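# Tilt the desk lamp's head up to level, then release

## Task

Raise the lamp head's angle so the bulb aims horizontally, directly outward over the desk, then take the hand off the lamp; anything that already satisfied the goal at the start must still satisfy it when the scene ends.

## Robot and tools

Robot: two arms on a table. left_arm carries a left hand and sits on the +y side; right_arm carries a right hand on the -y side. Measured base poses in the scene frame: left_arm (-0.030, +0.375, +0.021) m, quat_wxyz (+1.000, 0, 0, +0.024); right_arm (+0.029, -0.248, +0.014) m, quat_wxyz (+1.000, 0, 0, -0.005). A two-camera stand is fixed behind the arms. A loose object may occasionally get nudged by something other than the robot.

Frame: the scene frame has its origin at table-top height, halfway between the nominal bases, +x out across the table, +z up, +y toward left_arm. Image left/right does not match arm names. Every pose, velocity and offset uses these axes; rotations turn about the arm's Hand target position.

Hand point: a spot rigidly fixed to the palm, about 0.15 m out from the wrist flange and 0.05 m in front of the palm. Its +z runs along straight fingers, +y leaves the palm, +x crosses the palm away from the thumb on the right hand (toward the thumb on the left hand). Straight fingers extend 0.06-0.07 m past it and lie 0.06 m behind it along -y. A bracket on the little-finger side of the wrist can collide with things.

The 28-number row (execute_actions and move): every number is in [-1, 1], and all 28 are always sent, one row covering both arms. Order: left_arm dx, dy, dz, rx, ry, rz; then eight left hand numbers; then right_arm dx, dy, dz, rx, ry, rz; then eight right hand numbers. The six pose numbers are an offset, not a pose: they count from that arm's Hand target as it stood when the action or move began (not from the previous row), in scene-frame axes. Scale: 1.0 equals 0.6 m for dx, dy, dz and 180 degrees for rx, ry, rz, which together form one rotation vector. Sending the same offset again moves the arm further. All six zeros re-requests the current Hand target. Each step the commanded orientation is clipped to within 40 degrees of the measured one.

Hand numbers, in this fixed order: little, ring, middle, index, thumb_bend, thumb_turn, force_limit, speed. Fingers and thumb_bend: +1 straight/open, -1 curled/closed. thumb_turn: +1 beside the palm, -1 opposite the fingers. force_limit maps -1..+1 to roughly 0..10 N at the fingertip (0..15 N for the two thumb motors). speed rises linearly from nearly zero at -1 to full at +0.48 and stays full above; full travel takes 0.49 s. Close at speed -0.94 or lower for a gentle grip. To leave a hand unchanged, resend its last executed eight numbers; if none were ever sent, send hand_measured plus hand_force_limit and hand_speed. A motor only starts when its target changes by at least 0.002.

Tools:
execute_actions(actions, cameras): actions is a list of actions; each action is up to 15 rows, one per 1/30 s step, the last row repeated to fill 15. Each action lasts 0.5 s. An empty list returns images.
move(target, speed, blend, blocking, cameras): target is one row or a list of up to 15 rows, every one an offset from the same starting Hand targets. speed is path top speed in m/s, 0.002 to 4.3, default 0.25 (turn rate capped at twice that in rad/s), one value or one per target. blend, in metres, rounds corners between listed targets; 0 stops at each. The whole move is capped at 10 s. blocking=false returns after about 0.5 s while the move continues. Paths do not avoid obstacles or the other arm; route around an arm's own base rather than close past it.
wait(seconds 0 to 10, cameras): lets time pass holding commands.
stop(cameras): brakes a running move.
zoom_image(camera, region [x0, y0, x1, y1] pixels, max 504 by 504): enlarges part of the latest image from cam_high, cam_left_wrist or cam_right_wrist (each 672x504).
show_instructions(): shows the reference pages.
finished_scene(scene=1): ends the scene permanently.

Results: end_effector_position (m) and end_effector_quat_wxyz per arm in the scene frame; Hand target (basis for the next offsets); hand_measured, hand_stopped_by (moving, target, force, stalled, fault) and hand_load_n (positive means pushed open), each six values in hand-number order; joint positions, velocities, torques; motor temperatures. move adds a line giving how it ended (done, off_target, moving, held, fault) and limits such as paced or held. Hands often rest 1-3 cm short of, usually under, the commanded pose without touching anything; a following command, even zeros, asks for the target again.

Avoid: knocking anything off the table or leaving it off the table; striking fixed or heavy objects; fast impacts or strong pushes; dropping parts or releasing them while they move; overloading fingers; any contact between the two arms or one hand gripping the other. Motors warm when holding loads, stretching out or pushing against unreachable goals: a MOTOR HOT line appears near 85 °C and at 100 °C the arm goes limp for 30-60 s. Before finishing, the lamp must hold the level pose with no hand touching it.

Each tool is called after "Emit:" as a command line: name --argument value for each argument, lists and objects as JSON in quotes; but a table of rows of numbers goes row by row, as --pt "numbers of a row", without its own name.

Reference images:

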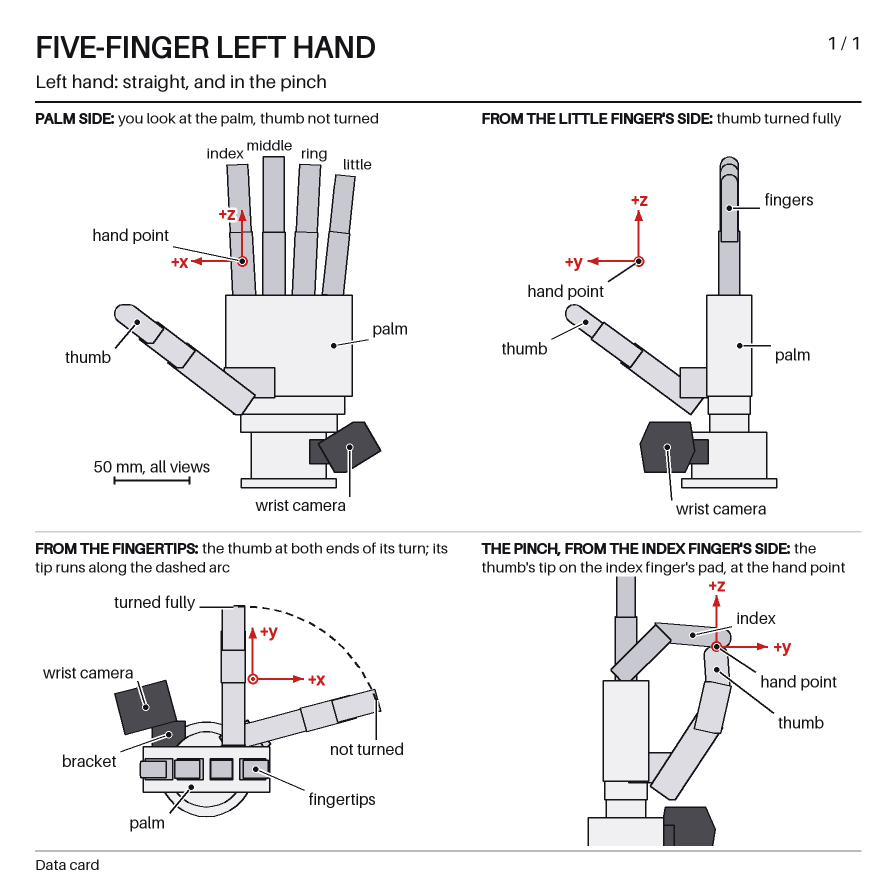

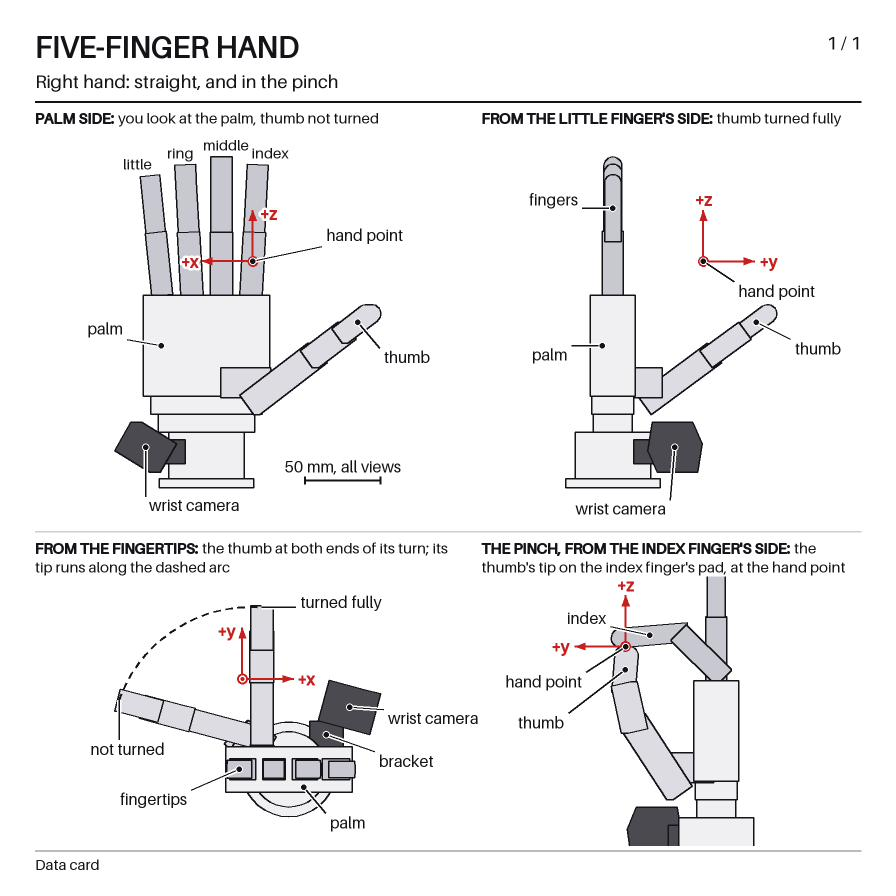

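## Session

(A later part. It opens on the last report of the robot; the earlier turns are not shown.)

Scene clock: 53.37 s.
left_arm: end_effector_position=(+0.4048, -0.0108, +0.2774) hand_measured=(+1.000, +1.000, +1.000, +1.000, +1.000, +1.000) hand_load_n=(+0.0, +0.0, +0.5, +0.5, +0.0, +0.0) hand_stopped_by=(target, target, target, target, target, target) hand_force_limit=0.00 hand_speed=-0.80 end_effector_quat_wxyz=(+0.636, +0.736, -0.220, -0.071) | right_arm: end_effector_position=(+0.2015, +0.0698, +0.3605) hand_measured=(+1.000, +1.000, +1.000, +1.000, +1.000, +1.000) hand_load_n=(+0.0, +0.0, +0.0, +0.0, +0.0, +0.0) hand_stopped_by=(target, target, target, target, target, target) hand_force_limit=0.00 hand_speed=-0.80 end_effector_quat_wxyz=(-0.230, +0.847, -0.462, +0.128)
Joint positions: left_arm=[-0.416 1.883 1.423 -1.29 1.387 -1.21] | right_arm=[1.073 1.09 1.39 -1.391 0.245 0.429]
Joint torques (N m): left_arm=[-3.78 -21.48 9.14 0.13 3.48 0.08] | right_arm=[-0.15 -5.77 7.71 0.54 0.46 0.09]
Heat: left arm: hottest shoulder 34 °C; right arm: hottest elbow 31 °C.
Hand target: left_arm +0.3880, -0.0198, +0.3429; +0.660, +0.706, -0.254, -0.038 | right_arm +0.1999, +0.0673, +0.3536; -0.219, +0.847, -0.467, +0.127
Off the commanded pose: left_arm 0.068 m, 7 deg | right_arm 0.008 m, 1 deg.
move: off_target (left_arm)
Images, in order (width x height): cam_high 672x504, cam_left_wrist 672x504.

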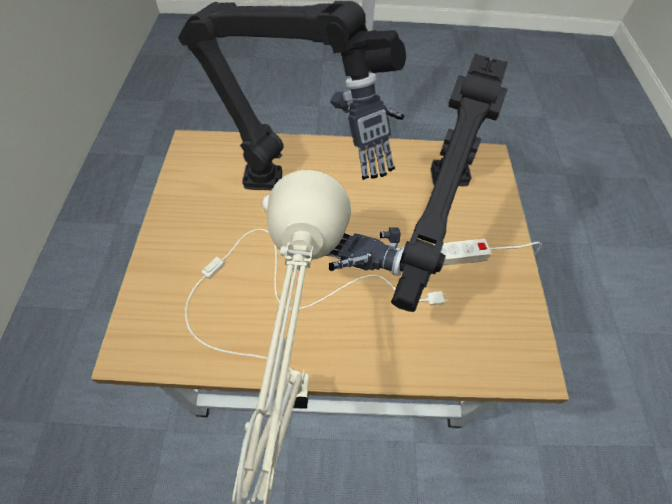

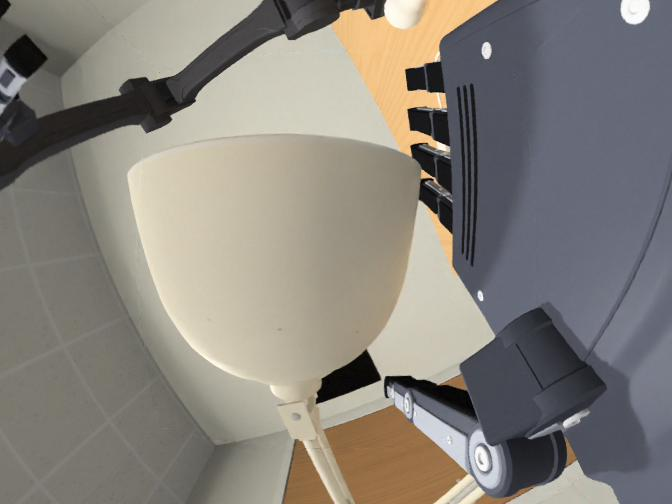

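Emit:
move --target '[-0.053,0.0,0.055,0,0.0167,0,1,1,1,1,1,1,0,-0.8, 0,0,0,0,0,0,1,1,1,1,1,1,0,-0.8]' --cameras '["cam_high","cam_left_wrist"]' --speed 0.05

Emit:
zoom_image --camera "cam_high" --region '[200, 160, 400, 310]'

Scene clock: 56.23 s.
left_arm: end_effector_position=(+0.3728, -0.0142, +0.3212) hand_measured=(+1.000, +1.000, +1.000, +1.000, +1.000, +1.000) hand_load_n=(+0.0, +0.0, +1.5, +0.0, +0.0, +0.0) hand_stopped_by=(target, target, target, target, target, target) hand_force_limit=0.00 hand_speed=-0.80 end_effector_quat_wxyz=(+0.644, +0.733, -0.200, -0.091) | right_arm: end_effector_position=(+0.2015, +0.0698, +0.3605) hand_measured=(+1.000, +1.000, +1.000, +1.000, +1.000, +1.000) hand_load_n=(+0.0, +0.0, +0.0, +0.0, -0.5, +0.0) hand_stopped_by=(target, target, target, target, target, target) hand_force_limit=0.00 hand_speed=-0.80 end_effector_quat_wxyz=(-0.230, +0.847, -0.462, +0.128)
Joint positions: left_arm=[-0.447 1.743 1.338 -1.214 1.416 -1.397] | right_arm=[1.073 1.09 1.39 -1.391 0.245 0.429]
Joint torques (N m): left_arm=[-3.55 -19.31 9.46 1.51 3.1 0.02] | right_arm=[-0.09 -5.83 7.68 0.53 0.46 0.1]
Heat: left arm: hottest shoulder 34 °C; right arm: hottest elbow 31 °C.
Hand target: left_arm +0.3562, -0.0198, +0.3758; +0.666, +0.705, -0.237, -0.056 | right_arm +0.1999, +0.0673, +0.3536; -0.219, +0.847, -0.467, +0.127
Off the commanded pose: left_arm 0.057 m, 7 deg | right_arm 0.008 m, 1 deg.
move: off_target (left_arm)
Images, in order (width x height): cam_high 672x504, cam_left_wrist 672x504.

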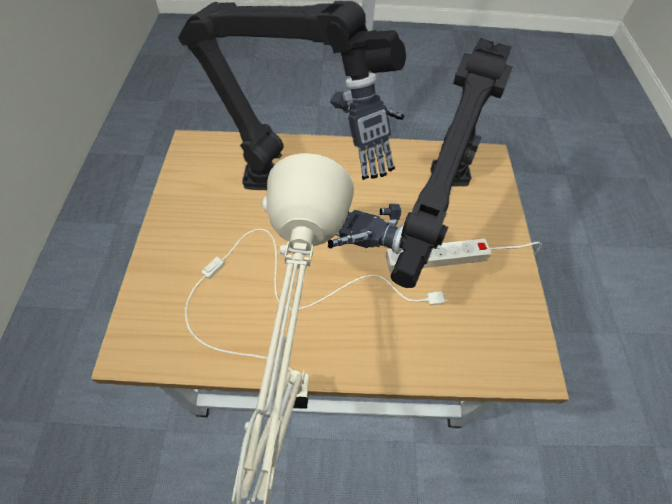

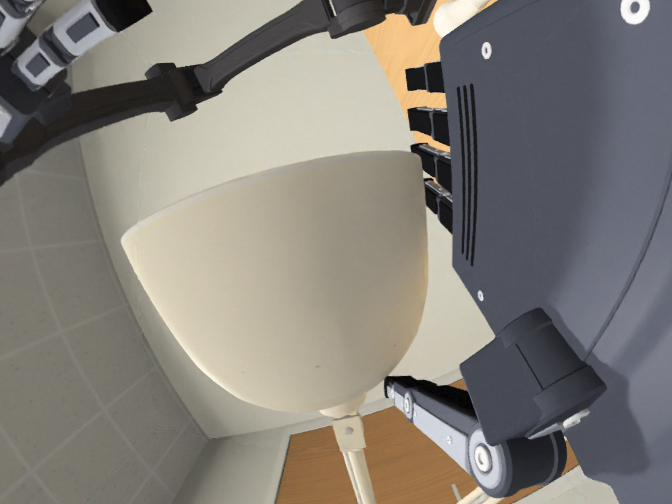

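Scaled by 2.520 from the camera's 672x504 image, which has a finer 960x720 frame.

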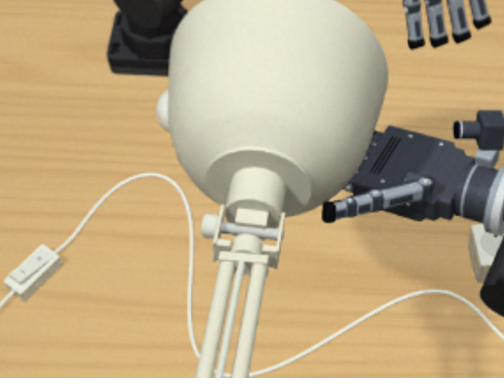

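Emit:
zoom_image --camera "cam_left_wrist" --region '[330, 100, 530, 450]'

Emit:
zoom_image --camera "cam_high" --region '[290, 190, 400, 270]'

Scaled by 1.440 from the camera's 672x504 image, which has a finer 960x720 frame.

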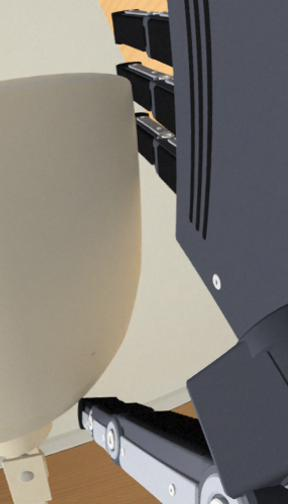

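Scaled by 4.582 from the camera's 672x504 image, which has a finer 960x720 frame.

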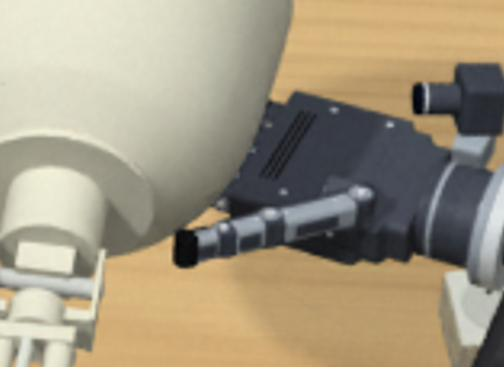

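Emit:
move --target '[0.0213,0.003,-0.1063,0,0,0,1,1,1,1,1,1,0,-0.8, 0,0,0,0,0,0,1,1,1,1,1,1,0,-0.8]' --cameras '["cam_high","cam_left_wrist"]' --speed 0.08

Emit:
zoom_image --camera "cam_high" --region '[200, 140, 400, 290]'

Scene clock: 65.07 s.
left_arm: end_effector_position=(+0.3741, -0.0132, +0.3156) hand_measured=(+1.000, +1.000, +1.000, +1.000, +1.000, +1.000) hand_load_n=(+0.0, +0.0, +0.0, +0.0, +0.0, +0.0) hand_stopped_by=(target, target, target, target, target, target) hand_force_limit=0.00 hand_speed=-0.80 end_effector_quat_wxyz=(+0.662, +0.712, -0.226, -0.059) | right_arm: end_effector_position=(+0.2015, +0.0698, +0.3605) hand_measured=(+1.000, +1.000, +1.000, +1.000, +1.000, +1.000) hand_load_n=(+0.0, +0.0, -0.5, +0.0, -0.5, +0.0) hand_stopped_by=(target, target, target, target, target, target) hand_force_limit=0.00 hand_speed=-0.80 end_effector_quat_wxyz=(-0.230, +0.847, -0.462, +0.128)
Joint positions: left_arm=[-0.447 1.757 1.314 -1.098 1.454 -1.383] | right_arm=[1.073 1.09 1.39 -1.391 0.245 0.429]
Joint torques (N m): left_arm=[-2.61 -13.86 7.32 1.32 1.47 0.21] | right_arm=[-0.03 -5.77 7.65 0.53 0.46 0.09]
Motor temperatures (°C): left_arm=[32 34 32 29 32 25] | right_arm=[29 28 31 29 30 24]
Heat: left arm: hottest shoulder 34 °C; right arm: hottest elbow 31 °C.
Hand target: left_arm +0.3690, -0.0180, +0.3121; +0.666, +0.705, -0.237, -0.056 | right_arm +0.1999, +0.0673, +0.3536; -0.219, +0.847, -0.467, +0.127
Off the commanded pose: left_arm 0.008 m, 2 deg | right_arm 0.008 m, 1 deg.
move: done
Images, in order (width x height): cam_high 672x504, cam_left_wrist 672x504.

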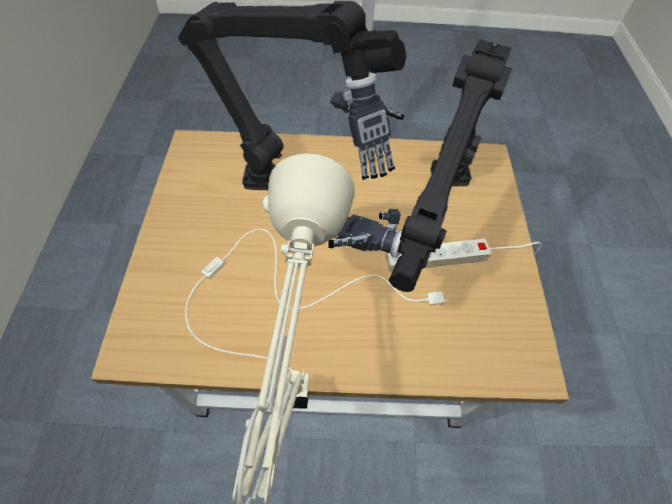

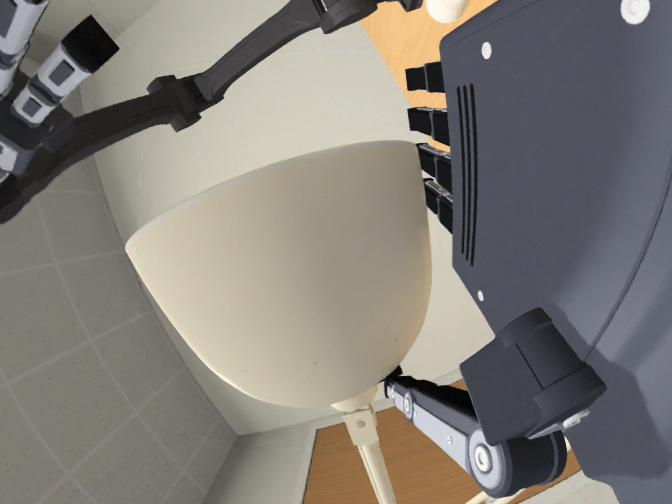

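Scaled by 2.520 from the camera's 672x504 image, which has a finer 960x720 frame.

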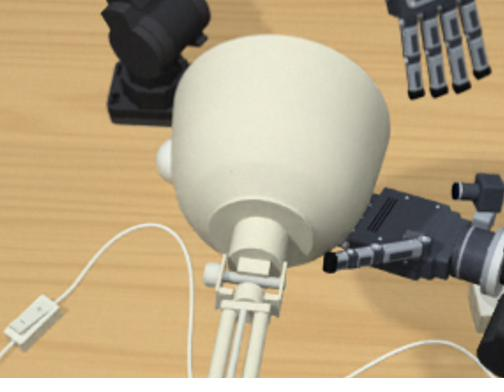

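Emit:
move --target '[0.02,0.01,-0.045,0,0,0,1,1,1,1,1,1,0,-0.8, 0,0,0,0,0,0,1,1,1,1,1,1,0,-0.8]' --cameras '["cam_high","cam_left_wrist"]' --speed 0.08

Emit:
zoom_image --camera "cam_high" --region '[200, 140, 400, 290]'

Scene clock: 67.03 s.
left_arm: end_effector_position=(+0.3716, -0.0120, +0.2884) hand_measured=(+1.000, +1.000, +1.000, +1.000, +1.000, +1.000) hand_load_n=(+0.0, +0.0, +0.0, +0.0, +0.0, +0.0) hand_stopped_by=(target, target, target, target, target, target) hand_force_limit=0.00 hand_speed=-0.80 end_effector_quat_wxyz=(+0.666, +0.705, -0.237, -0.057) | right_arm: end_effector_position=(+0.2015, +0.0698, +0.3605) hand_measured=(+1.000, +1.000, +1.000, +1.000, +1.000, +1.000) hand_load_n=(+0.0, +0.0, +0.0, +0.0, -0.5, +0.0) hand_stopped_by=(target, target, target, target, target, target) hand_force_limit=0.00 hand_speed=-0.80 end_effector_quat_wxyz=(-0.230, +0.847, -0.462, +0.128)
Joint positions: left_arm=[-0.447 1.818 1.314 -1.168 1.463 -1.231] | right_arm=[1.073 1.09 1.39 -1.391 0.245 0.429]
Joint torques (N m): left_arm=[-1.14 -13.22 9.4 -0.2 1.08 0.17] | right_arm=[-0.26 -5.83 7.69 0.51 0.46 0.1]
Heat: left arm: hottest shoulder 34 °C; right arm: hottest elbow 31 °C.
Hand target: left_arm +0.3810, -0.0120, +0.2850; +0.666, +0.705, -0.237, -0.056 | right_arm +0.1999, +0.0673, +0.3536; -0.219, +0.847, -0.467, +0.127
Off the commanded pose: left_arm 0.010 m, 0 deg | right_arm 0.008 m, 1 deg.
move: done
Images, in order (width x height): cam_high 672x504, cam_left_wrist 672x504.

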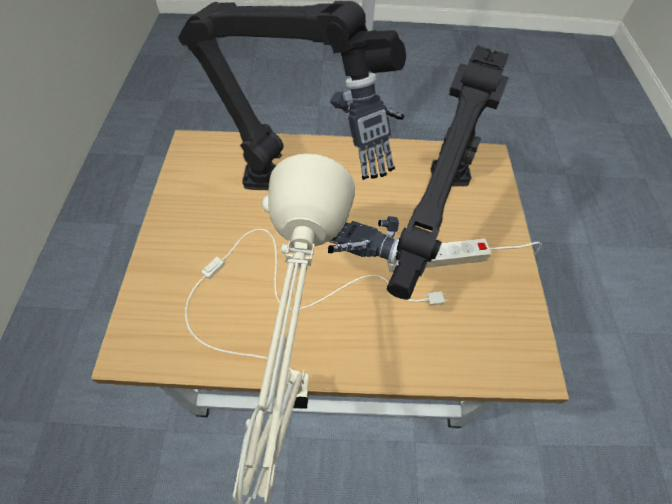

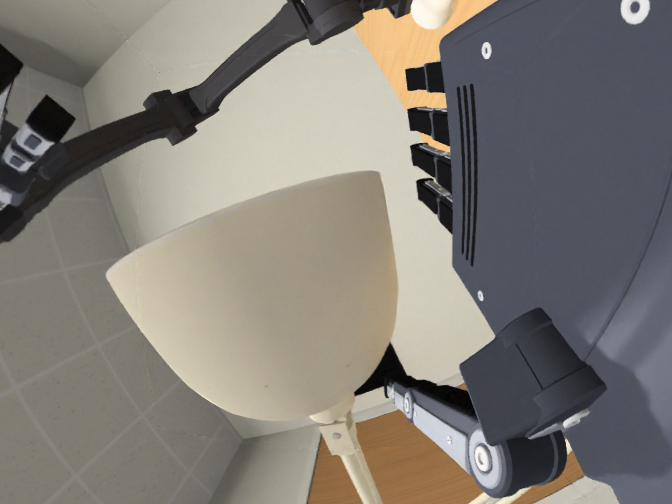

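Scaled by 2.520 from the camera's 672x504 image, which has a finer 960x720 frame.

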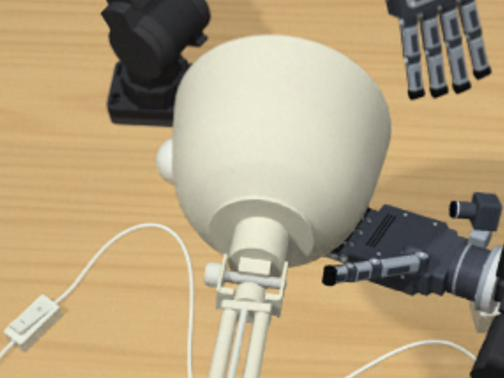

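Emit:
move --target '[0.022,-0.003,0.004,0.038,0.0833,0.0047,1,1,1,1,1,1,0,-0.8, 0,0,0,0,0,0,1,1,1,1,1,1,0,-0.8]' --cameras '["cam_high","cam_left_wrist"]' --speed 0.1

Scene clock: 71.50 s.
left_arm: end_effector_position=(+0.3776, -0.0123, +0.2833) hand_measured=(+1.000, +1.000, +1.000, +1.000, +1.000, +1.000) hand_load_n=(+0.0, +0.0, +0.0, +0.0, +0.0, +0.0) hand_stopped_by=(target, target, target, target, target, target) hand_force_limit=0.00 hand_speed=-0.80 end_effector_quat_wxyz=(+0.648, +0.731, -0.137, -0.164) | right_arm: end_effector_position=(+0.2015, +0.0698, +0.3605) hand_measured=(+1.000, +1.000, +1.000, +1.000, +1.000, +1.000) hand_load_n=(+0.0, -0.5, +0.0, +0.0, +0.0, +0.0) hand_stopped_by=(target, target, target, target, target, target) hand_force_limit=0.00 hand_speed=-0.80 end_effector_quat_wxyz=(-0.230, +0.847, -0.462, +0.128)
Joint positions: left_arm=[-0.443 1.839 1.341 -1.413 1.457 -1.291] | right_arm=[1.073 1.09 1.39 -1.391 0.245 0.429]
Joint torques (N m): left_arm=[-0.97 -13.33 11.3 -0.61 0.9 0.04] | right_arm=[-0.09 -5.83 7.68 0.51 0.46 0.1]
Heat: left arm: hottest shoulder 33 °C; right arm: hottest elbow 31 °C.
Hand target: left_arm +0.3942, -0.0138, +0.2876; +0.649, +0.732, -0.139, -0.157 | right_arm +0.1999, +0.0673, +0.3536; -0.219, +0.847, -0.467, +0.127
Off the commanded pose: left_arm 0.017 m, 1 deg | right_arm 0.008 m, 1 deg.
move: off_target (left_arm)
Images, in order (width x height): cam_high 672x504, cam_left_wrist 672x504.

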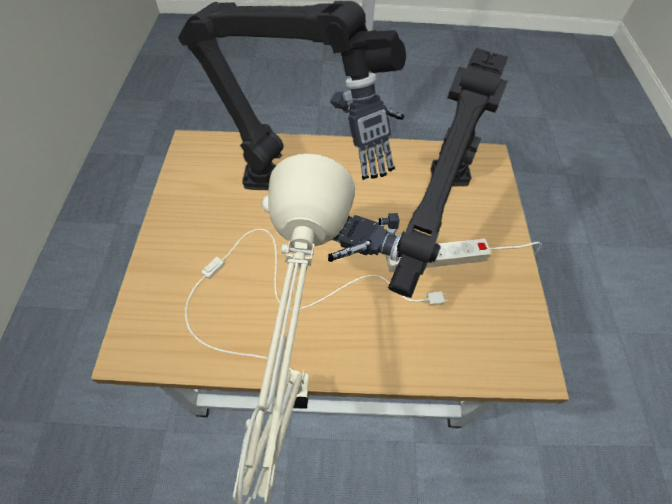

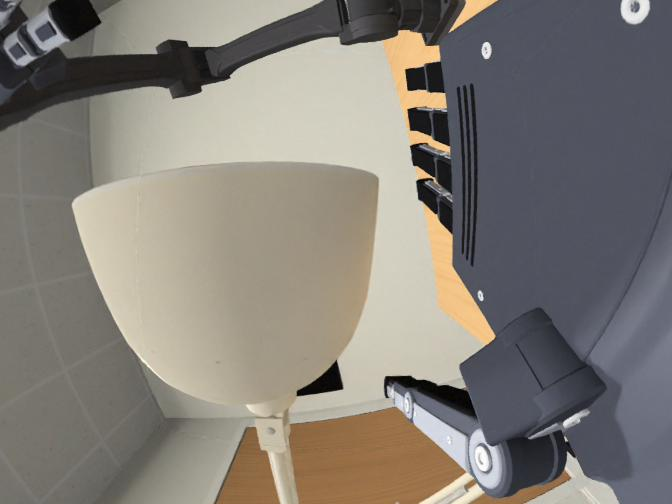

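Emit:
move --target '[0.01,-0.003,0.08,0,0,0,1,1,1,1,1,1,0,-0.8, 0,0,0,0,0,0,1,1,1,1,1,1,0,-0.8]' --cameras '["cam_high","cam_left_wrist"]' --speed 0.05

Emit:
zoom_image --camera "cam_high" --region '[200, 140, 400, 290]'

Scene clock: 73.50 s.
left_arm: end_effector_position=(+0.3888, -0.0168, +0.3100) hand_measured=(+1.000, +1.000, +1.000, +1.000, +1.000, +1.000) hand_load_n=(+0.0, +0.0, +0.0, +0.0, +0.0, +0.0) hand_stopped_by=(target, target, target, target, target, target) hand_force_limit=0.00 hand_speed=-0.80 end_effector_quat_wxyz=(+0.643, +0.735, -0.124, -0.179) | right_arm: end_effector_position=(+0.2015, +0.0698, +0.3605) hand_measured=(+1.000, +1.000, +1.000, +1.000, +1.000, +1.000) hand_load_n=(+0.0, +0.0, +0.0, +0.0, +0.0, +0.0) hand_stopped_by=(target, target, target, target, target, target) hand_force_limit=0.00 hand_speed=-0.80 end_effector_quat_wxyz=(-0.230, +0.847, -0.462, +0.128)
Joint positions: left_arm=[-0.442 1.839 1.422 -1.535 1.452 -1.292] | right_arm=[1.073 1.09 1.39 -1.391 0.245 0.429]
Joint torques (N m): left_arm=[-0.91 -15.97 11.86 -0.76 1.05 0.1] | right_arm=[-0.09 -5.83 7.66 0.53 0.46 0.09]
Heat: left arm: hottest shoulder 33 °C; right arm: hottest elbow 31 °C.
Hand target: left_arm +0.4002, -0.0157, +0.3356; +0.649, +0.732, -0.139, -0.157 | right_arm +0.1999, +0.0673, +0.3536; -0.219, +0.847, -0.467, +0.127
Off the commanded pose: left_arm 0.028 m, 3 deg | right_arm 0.008 m, 1 deg.
move: off_target (left_arm)
Images, in order (width x height): cam_high 672x504, cam_left_wrist 672x504.

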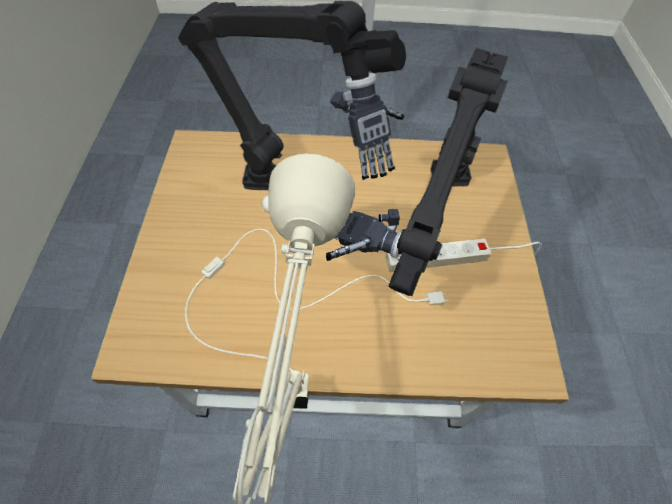

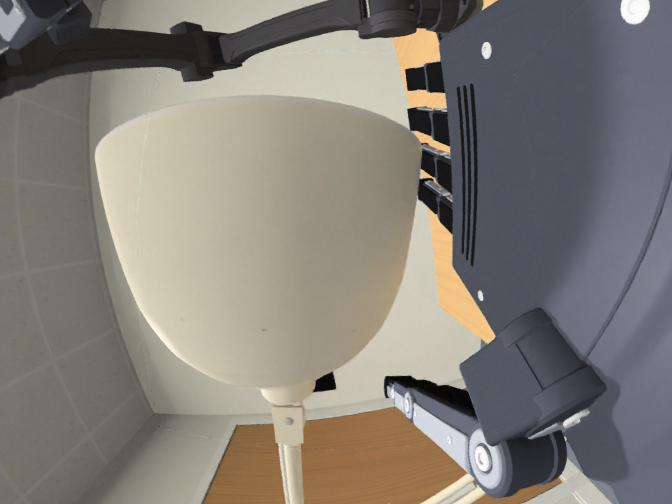

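Scaled by 2.520 from the camera's 672x504 image, which has a finer 960x720 frame.

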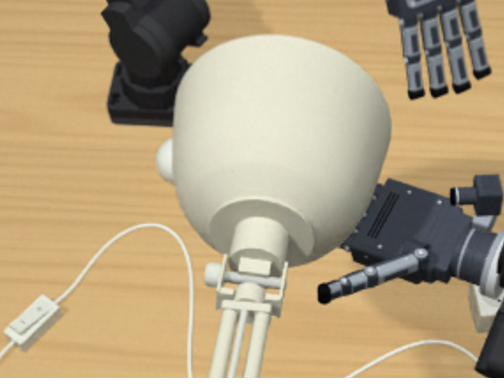

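Emit:
move --target '[0.0,0,0.055,0,0,0,1,1,1,1,1,1,0,-0.8, 0,0,0,0,0,0,1,1,1,1,1,1,0,-0.8]' --cameras '["cam_high","cam_left_wrist"]' --speed 0.04

Emit:
zoom_image --camera "cam_high" --region '[200, 140, 400, 290]'

Scene clock: 75.13 s.
left_arm: end_effector_position=(+0.3886, -0.0168, +0.3138) hand_measured=(+1.000, +1.000, +1.000, +1.000, +1.000, +1.000) hand_load_n=(+0.0, +0.0, +0.5, +0.0, -0.5, +0.0) hand_stopped_by=(target, target, target, target, target, target) hand_force_limit=0.00 hand_speed=-0.80 end_effector_quat_wxyz=(+0.629, +0.743, -0.109, -0.200) | right_arm: end_effector_position=(+0.2015, +0.0698, +0.3605) hand_measured=(+1.000, +1.000, +1.000, +1.000, +1.000, +1.000) hand_load_n=(+0.0, +0.0, +0.0, +0.0, +0.0, +0.0) hand_stopped_by=(target, target, target, target, target, target) hand_force_limit=0.00 hand_speed=-0.80 end_effector_quat_wxyz=(-0.230, +0.847, -0.462, +0.128)
Joint positions: left_arm=[-0.44 1.839 1.444 -1.614 1.429 -1.292] | right_arm=[1.073 1.09 1.39 -1.391 0.245 0.429]
Joint torques (N m): left_arm=[-1.03 -17.96 13.65 -1.18 1.97 0.22] | right_arm=[-0.09 -5.71 7.71 0.53 0.46 0.09]
Heat: left arm: hottest shoulder 33 °C; right arm: hottest elbow 31 °C.
Hand target: left_arm +0.4002, -0.0156, +0.3685; +0.649, +0.732, -0.139, -0.157 | right_arm +0.1999, +0.0673, +0.3536; -0.219, +0.847, -0.467, +0.127
Off the commanded pose: left_arm 0.056 m, 7 deg | right_arm 0.008 m, 1 deg.
move: off_target (left_arm)
Images, in order (width x height): cam_high 672x504, cam_left_wrist 672x504.

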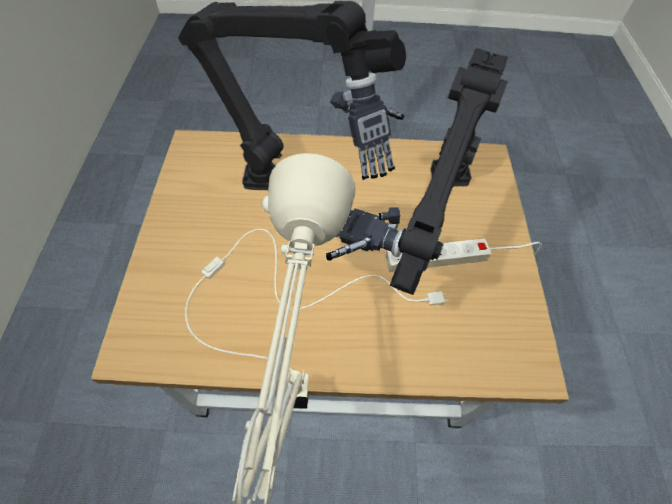

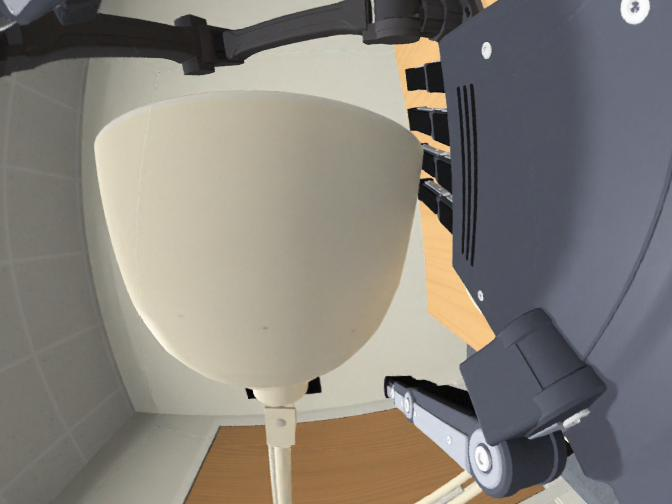

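Scaled by 2.520 from the camera's 672x504 image, which has a finer 960x720 frame.

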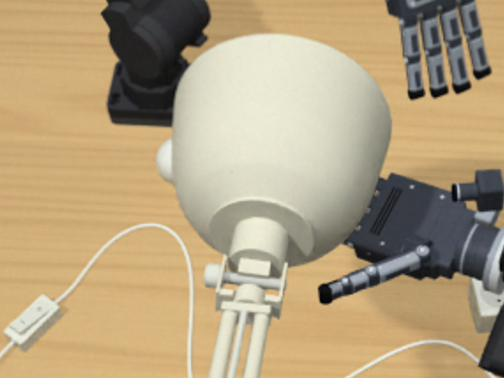

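Emit:
move --target '[-0.015,0,0.05,0,-0.0278,0,1,1,1,1,1,1,0,-0.8, 0,0,0,0,0,0,1,1,1,1,1,1,0,-0.8]' --cameras '["cam_high","cam_left_wrist"]' --speed 0.04

Emit:
zoom_image --camera "cam_high" --region '[200, 140, 400, 290]'

Scene clock: 77.13 s.
left_arm: end_effector_position=(+0.3811, -0.0150, +0.3270) hand_measured=(+1.000, +1.000, +1.000, +1.000, +1.000, +1.000) hand_load_n=(+0.0, +0.0, +1.0, +0.0, +0.0, +0.0) hand_stopped_by=(target, target, target, target, target, target) hand_force_limit=0.00 hand_speed=-0.80 end_effector_quat_wxyz=(+0.617, +0.754, -0.128, -0.184) | right_arm: end_effector_position=(+0.2015, +0.0698, +0.3605) hand_measured=(+1.000, +1.000, +1.000, +1.000, +1.000, +1.000) hand_load_n=(+0.0, +0.0, +0.0, +0.0, +0.0, +0.0) hand_stopped_by=(target, target, target, target, target, target) hand_force_limit=0.00 hand_speed=-0.80 end_effector_quat_wxyz=(-0.230, +0.847, -0.462, +0.128)
Joint positions: left_arm=[-0.44 1.796 1.444 -1.584 1.387 -1.322] | right_arm=[1.073 1.09 1.39 -1.391 0.245 0.429]
Joint torques (N m): left_arm=[-1.26 -19.31 14.46 0.42 2.5 -0.02] | right_arm=[-0.15 -5.77 7.69 0.51 0.46 0.09]
Heat: left arm: hottest shoulder 33 °C; right arm: hottest elbow 31 °C.
Hand target: left_arm +0.3912, -0.0156, +0.3984; +0.642, +0.738, -0.167, -0.125 | right_arm +0.1999, +0.0673, +0.3536; -0.219, +0.847, -0.467, +0.127
Off the commanded pose: left_arm 0.072 m, 9 deg | right_arm 0.008 m, 1 deg.
move: off_target (left_arm)
Images, in order (width x height): cam_high 672x504, cam_left_wrist 672x504.

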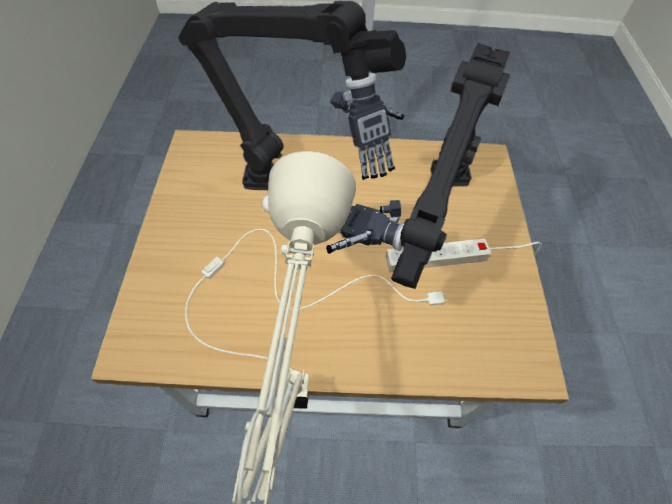

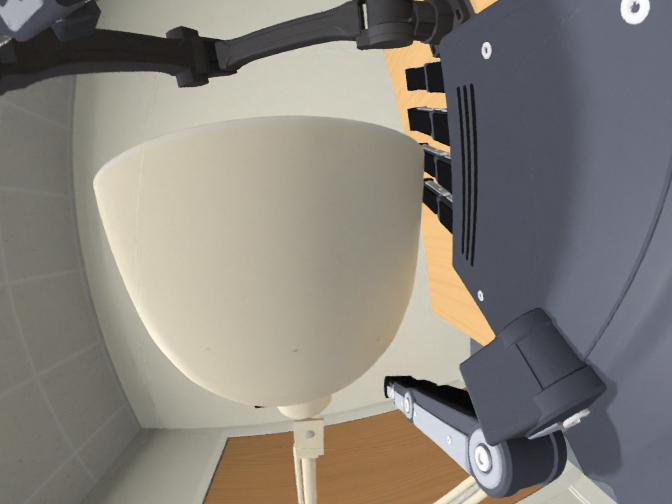

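Scaled by 2.520 from the camera's 672x504 image, which has a finer 960x720 frame.

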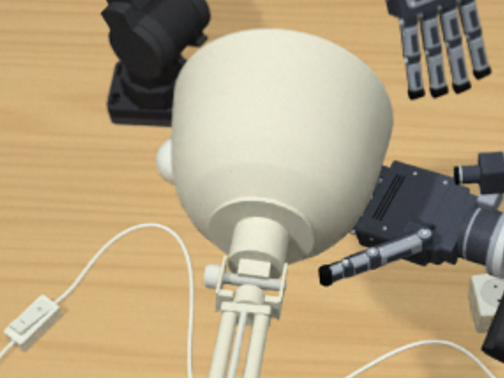

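Emit:
move --target '[-0.012,0,0.03,0,-0.0139,0,1,1,1,1,1,1,0,-0.8, 0,0,0,0,0,0,1,1,1,1,1,1,0,-0.8]' --cameras '["cam_high","cam_left_wrist"]' --speed 0.04

Emit:
zoom_image --camera "cam_high" --region '[200, 140, 400, 290]'

Scene clock: 78.53 s.
left_arm: end_effector_position=(+0.3756, -0.0132, +0.3422) hand_measured=(+1.000, +1.000, +1.000, +1.000, +1.000, +1.000) hand_load_n=(+0.0, +0.0, +1.0, +0.0, +0.0, +0.0) hand_stopped_by=(target, target, target, target, target, target) hand_force_limit=0.00 hand_speed=-0.80 end_effector_quat_wxyz=(+0.611, +0.760, -0.141, -0.169) | right_arm: end_effector_position=(+0.2015, +0.0698, +0.3605) hand_measured=(+1.000, +1.000, +1.000, +1.000, +1.000, +1.000) hand_load_n=(+0.0, +0.0, +0.0, +0.0, +0.0, +0.0) hand_stopped_by=(target, target, target, target, target, target) hand_force_limit=0.00 hand_speed=-0.80 end_effector_quat_wxyz=(-0.230, +0.847, -0.462, +0.128)
Joint positions: left_arm=[-0.44 1.754 1.444 -1.557 1.365 -1.356] | right_arm=[1.073 1.09 1.39 -1.391 0.245 0.429]
Joint torques (N m): left_arm=[-1.44 -18.96 14.91 0.69 2.8 -0.06] | right_arm=[-0.15 -5.77 7.68 0.53 0.46 0.09]
Heat: left arm: hottest shoulder 34 °C; right arm: hottest elbow 31 °C.
Hand target: left_arm +0.3840, -0.0156, +0.4165; +0.638, +0.740, -0.181, -0.109 | right_arm +0.1999, +0.0673, +0.3536; -0.219, +0.847, -0.467, +0.127
Off the commanded pose: left_arm 0.075 m, 9 deg | right_arm 0.008 m, 1 deg.
move: off_target (left_arm)
Images, in order (width x height): cam_high 672x504, cam_left_wrist 672x504.

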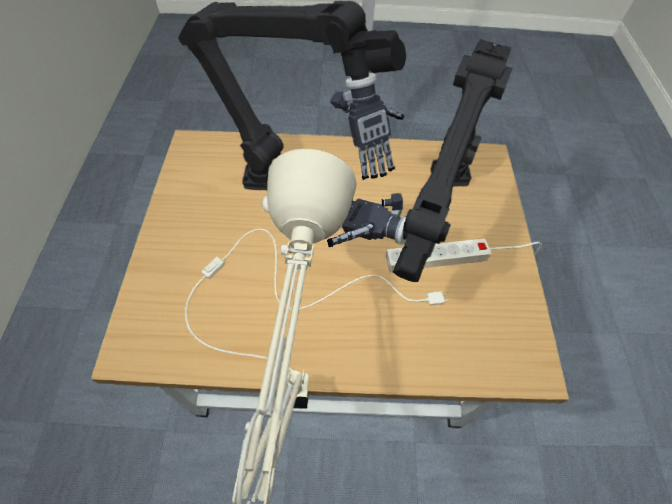

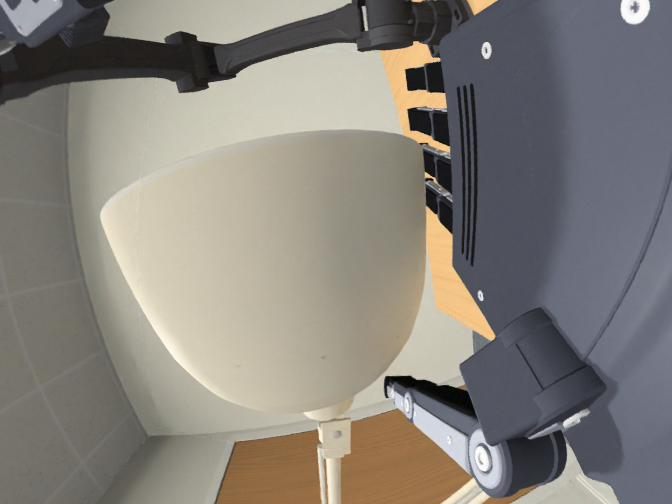

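Scaled by 2.520 from the camera's 672x504 image, which has a finer 960x720 frame.

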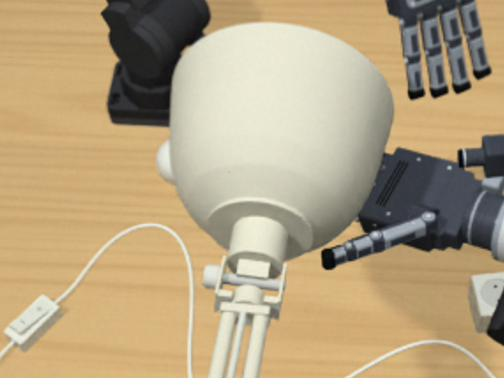

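Emit:
move --target '[-0.007,0,0.02,0,-0.01,0,1,1,1,1,1,1,0,-0.8, 0,0,0,0,0,0,1,1,1,1,1,1,0,-0.8]' --cameras '["cam_high","cam_left_wrist"]' --speed 0.04

Emit:
zoom_image --camera "cam_high" --region '[200, 140, 400, 290]'

Scene clock: 80.73 s.
left_arm: end_effector_position=(+0.3736, -0.0125, +0.3500) hand_measured=(+1.000, +1.000, +1.000, +1.000, +1.000, +1.000) hand_load_n=(+0.0, +0.0, +1.0, +0.0, +0.0, +0.0) hand_stopped_by=(target, target, target, target, target, target) hand_force_limit=0.00 hand_speed=-0.80 end_effector_quat_wxyz=(+0.608, +0.764, -0.144, -0.163) | right_arm: end_effector_position=(+0.2015, +0.0698, +0.3605) hand_measured=(+1.000, +1.000, +1.000, +1.000, +1.000, +1.000) hand_load_n=(+0.5, +0.0, +0.0, -0.5, +0.0, +0.0) hand_stopped_by=(target, target, target, target, target, target) hand_force_limit=0.00 hand_speed=-0.80 end_effector_quat_wxyz=(-0.230, +0.847, -0.462, +0.128)
Joint positions: left_arm=[-0.44 1.733 1.444 -1.539 1.354 -1.385] | right_arm=[1.073 1.09 1.39 -1.391 0.245 0.429]
Joint torques (N m): left_arm=[-1.61 -18.96 15.41 0.88 2.76 0.01] | right_arm=[-0.15 -5.83 7.68 0.51 0.46 0.09]
Heat: left arm: hottest shoulder 34 °C; right arm: hottest elbow 31 °C.
Hand target: left_arm +0.3798, -0.0156, +0.4284; +0.635, +0.742, -0.191, -0.097 | right_arm +0.1999, +0.0673, +0.3536; -0.219, +0.847, -0.467, +0.127
Off the commanded pose: left_arm 0.079 m, 10 deg | right_arm 0.008 m, 1 deg.
move: off_target (left_arm)
Images, in order (width x height): cam_high 672x504, cam_left_wrist 672x504.

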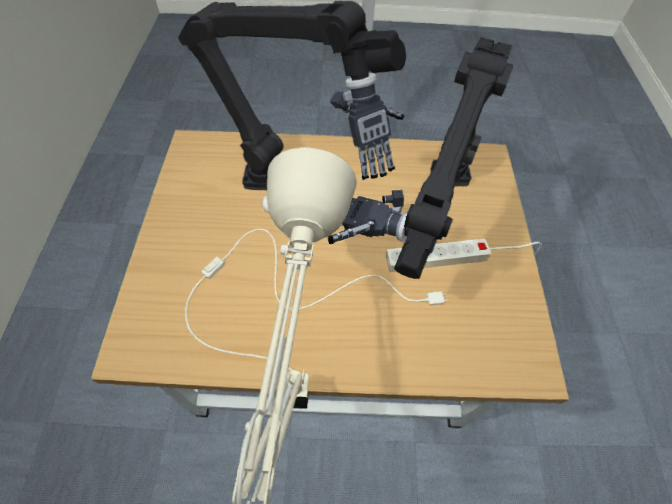

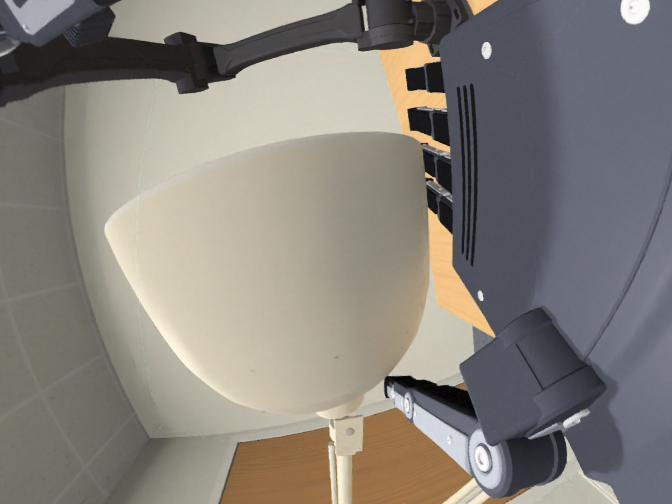

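Scaled by 2.520 from the camera's 672x504 image, which has a finer 960x720 frame.

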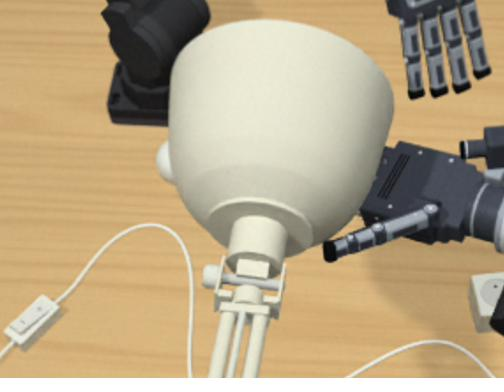

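Emit:
move --pt "0.0 0.005 -0.22 0 0 0 1 1 1 1 1 1 0 -0.8 0 0 0 0 0 0 1 1 1 1 1 1 0 -0.8" --pt "0.0 0.34 -0.16 0 0 0 1 1 1 1 1 1 0 -0.8 0 0 0 0 0 0 1 1 1 1 1 1 0 -0.8" --cameras '["cam_high","cam_left_wrist"]' --speed '[0.1,0.2]'

Emit:
zoom_image --camera "cam_high" --region '[200, 140, 400, 290]'

Emit:
zoom_image --camera "cam_left_wrist" --region '[100, 100, 500, 400]'

Scene clock: 84.67 s.
left_arm: end_effector_position=(+0.3865, +0.1902, +0.3311) hand_measured=(+1.000, +1.000, +1.000, +1.000, +1.000, +1.000) hand_load_n=(+0.0, +0.0, -0.5, +0.0, -0.5, +0.5) hand_stopped_by=(target, target, target, target, target, target) hand_force_limit=0.00 hand_speed=-0.80 end_effector_quat_wxyz=(+0.600, +0.792, -0.112, +0.018) | right_arm: end_effector_position=(+0.2015, +0.0698, +0.3605) hand_measured=(+1.000, +1.000, +1.000, +1.000, +1.000, +1.000) hand_load_n=(+0.0, +0.0, +0.0, +0.0, +0.0, +0.0) hand_stopped_by=(target, target, target, target, target, target) hand_force_limit=0.00 hand_speed=-0.80 end_effector_quat_wxyz=(-0.230, +0.847, -0.462, +0.128)
Joint positions: left_arm=[0.002 1.597 1.222 -1.697 1.247 -0.877] | right_arm=[1.073 1.09 1.39 -1.391 0.245 0.429]
Joint torques (N m): left_arm=[-2.08 -12.63 6.45 -0.95 0.81 0.15] | right_arm=[-0.15 -5.77 7.69 0.53 0.46 0.09]
Heat: left arm: hottest shoulder 34 °C; right arm: hottest elbow 31 °C.
Hand target: left_arm +0.3798, +0.1885, +0.3324; +0.635, +0.742, -0.191, -0.097 | right_arm +0.1999, +0.0673, +0.3536; -0.219, +0.847, -0.467, +0.127
Off the commanded pose: left_arm 0.007 m, 17 deg | right_arm 0.008 m, 1 deg.
joint sent to its limit (left arm) — joint 4 (wrist pitch), lower limit. The joint targets are off in orientation, not in position.
move: off_target (left_arm)
Images, in order (width x height): cam_high 672x504, cam_left_wrist 672x504.

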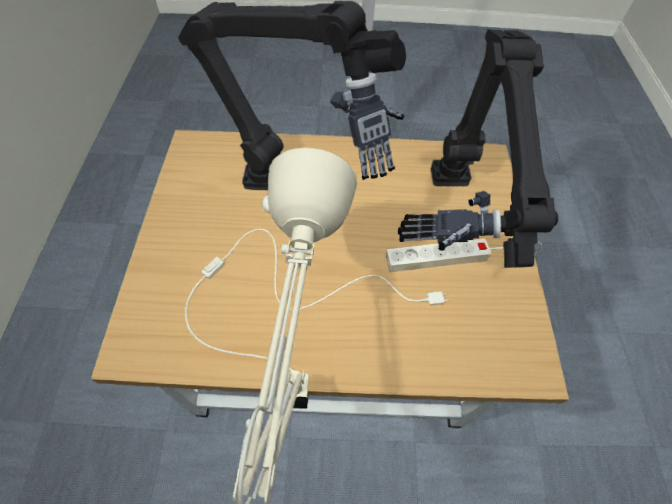

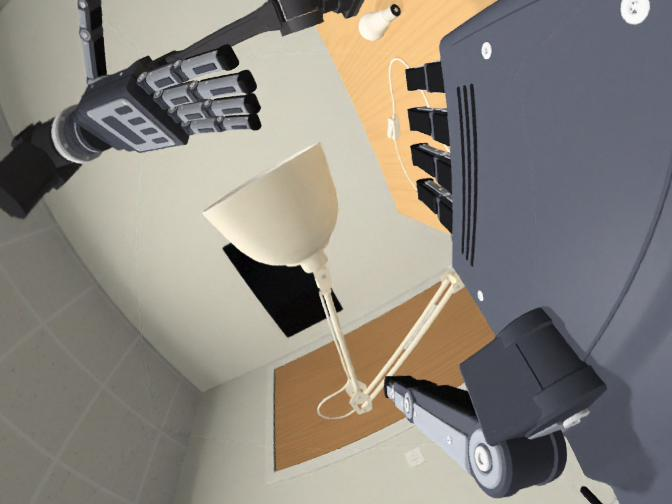

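Scaled by 2.520 from the camera's 672x504 image, which has a finer 960x720 frame.

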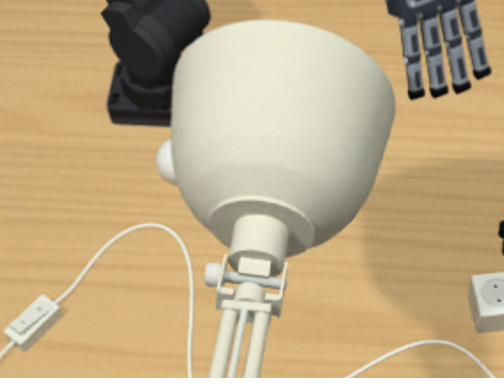

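Scaled by 1.260 from the camera's 672x504 image, which has a finer 960x720 frame.

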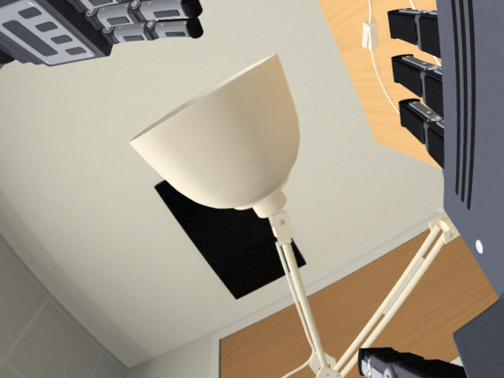

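Emit:
finished_scene

The scene is finished: the task was done.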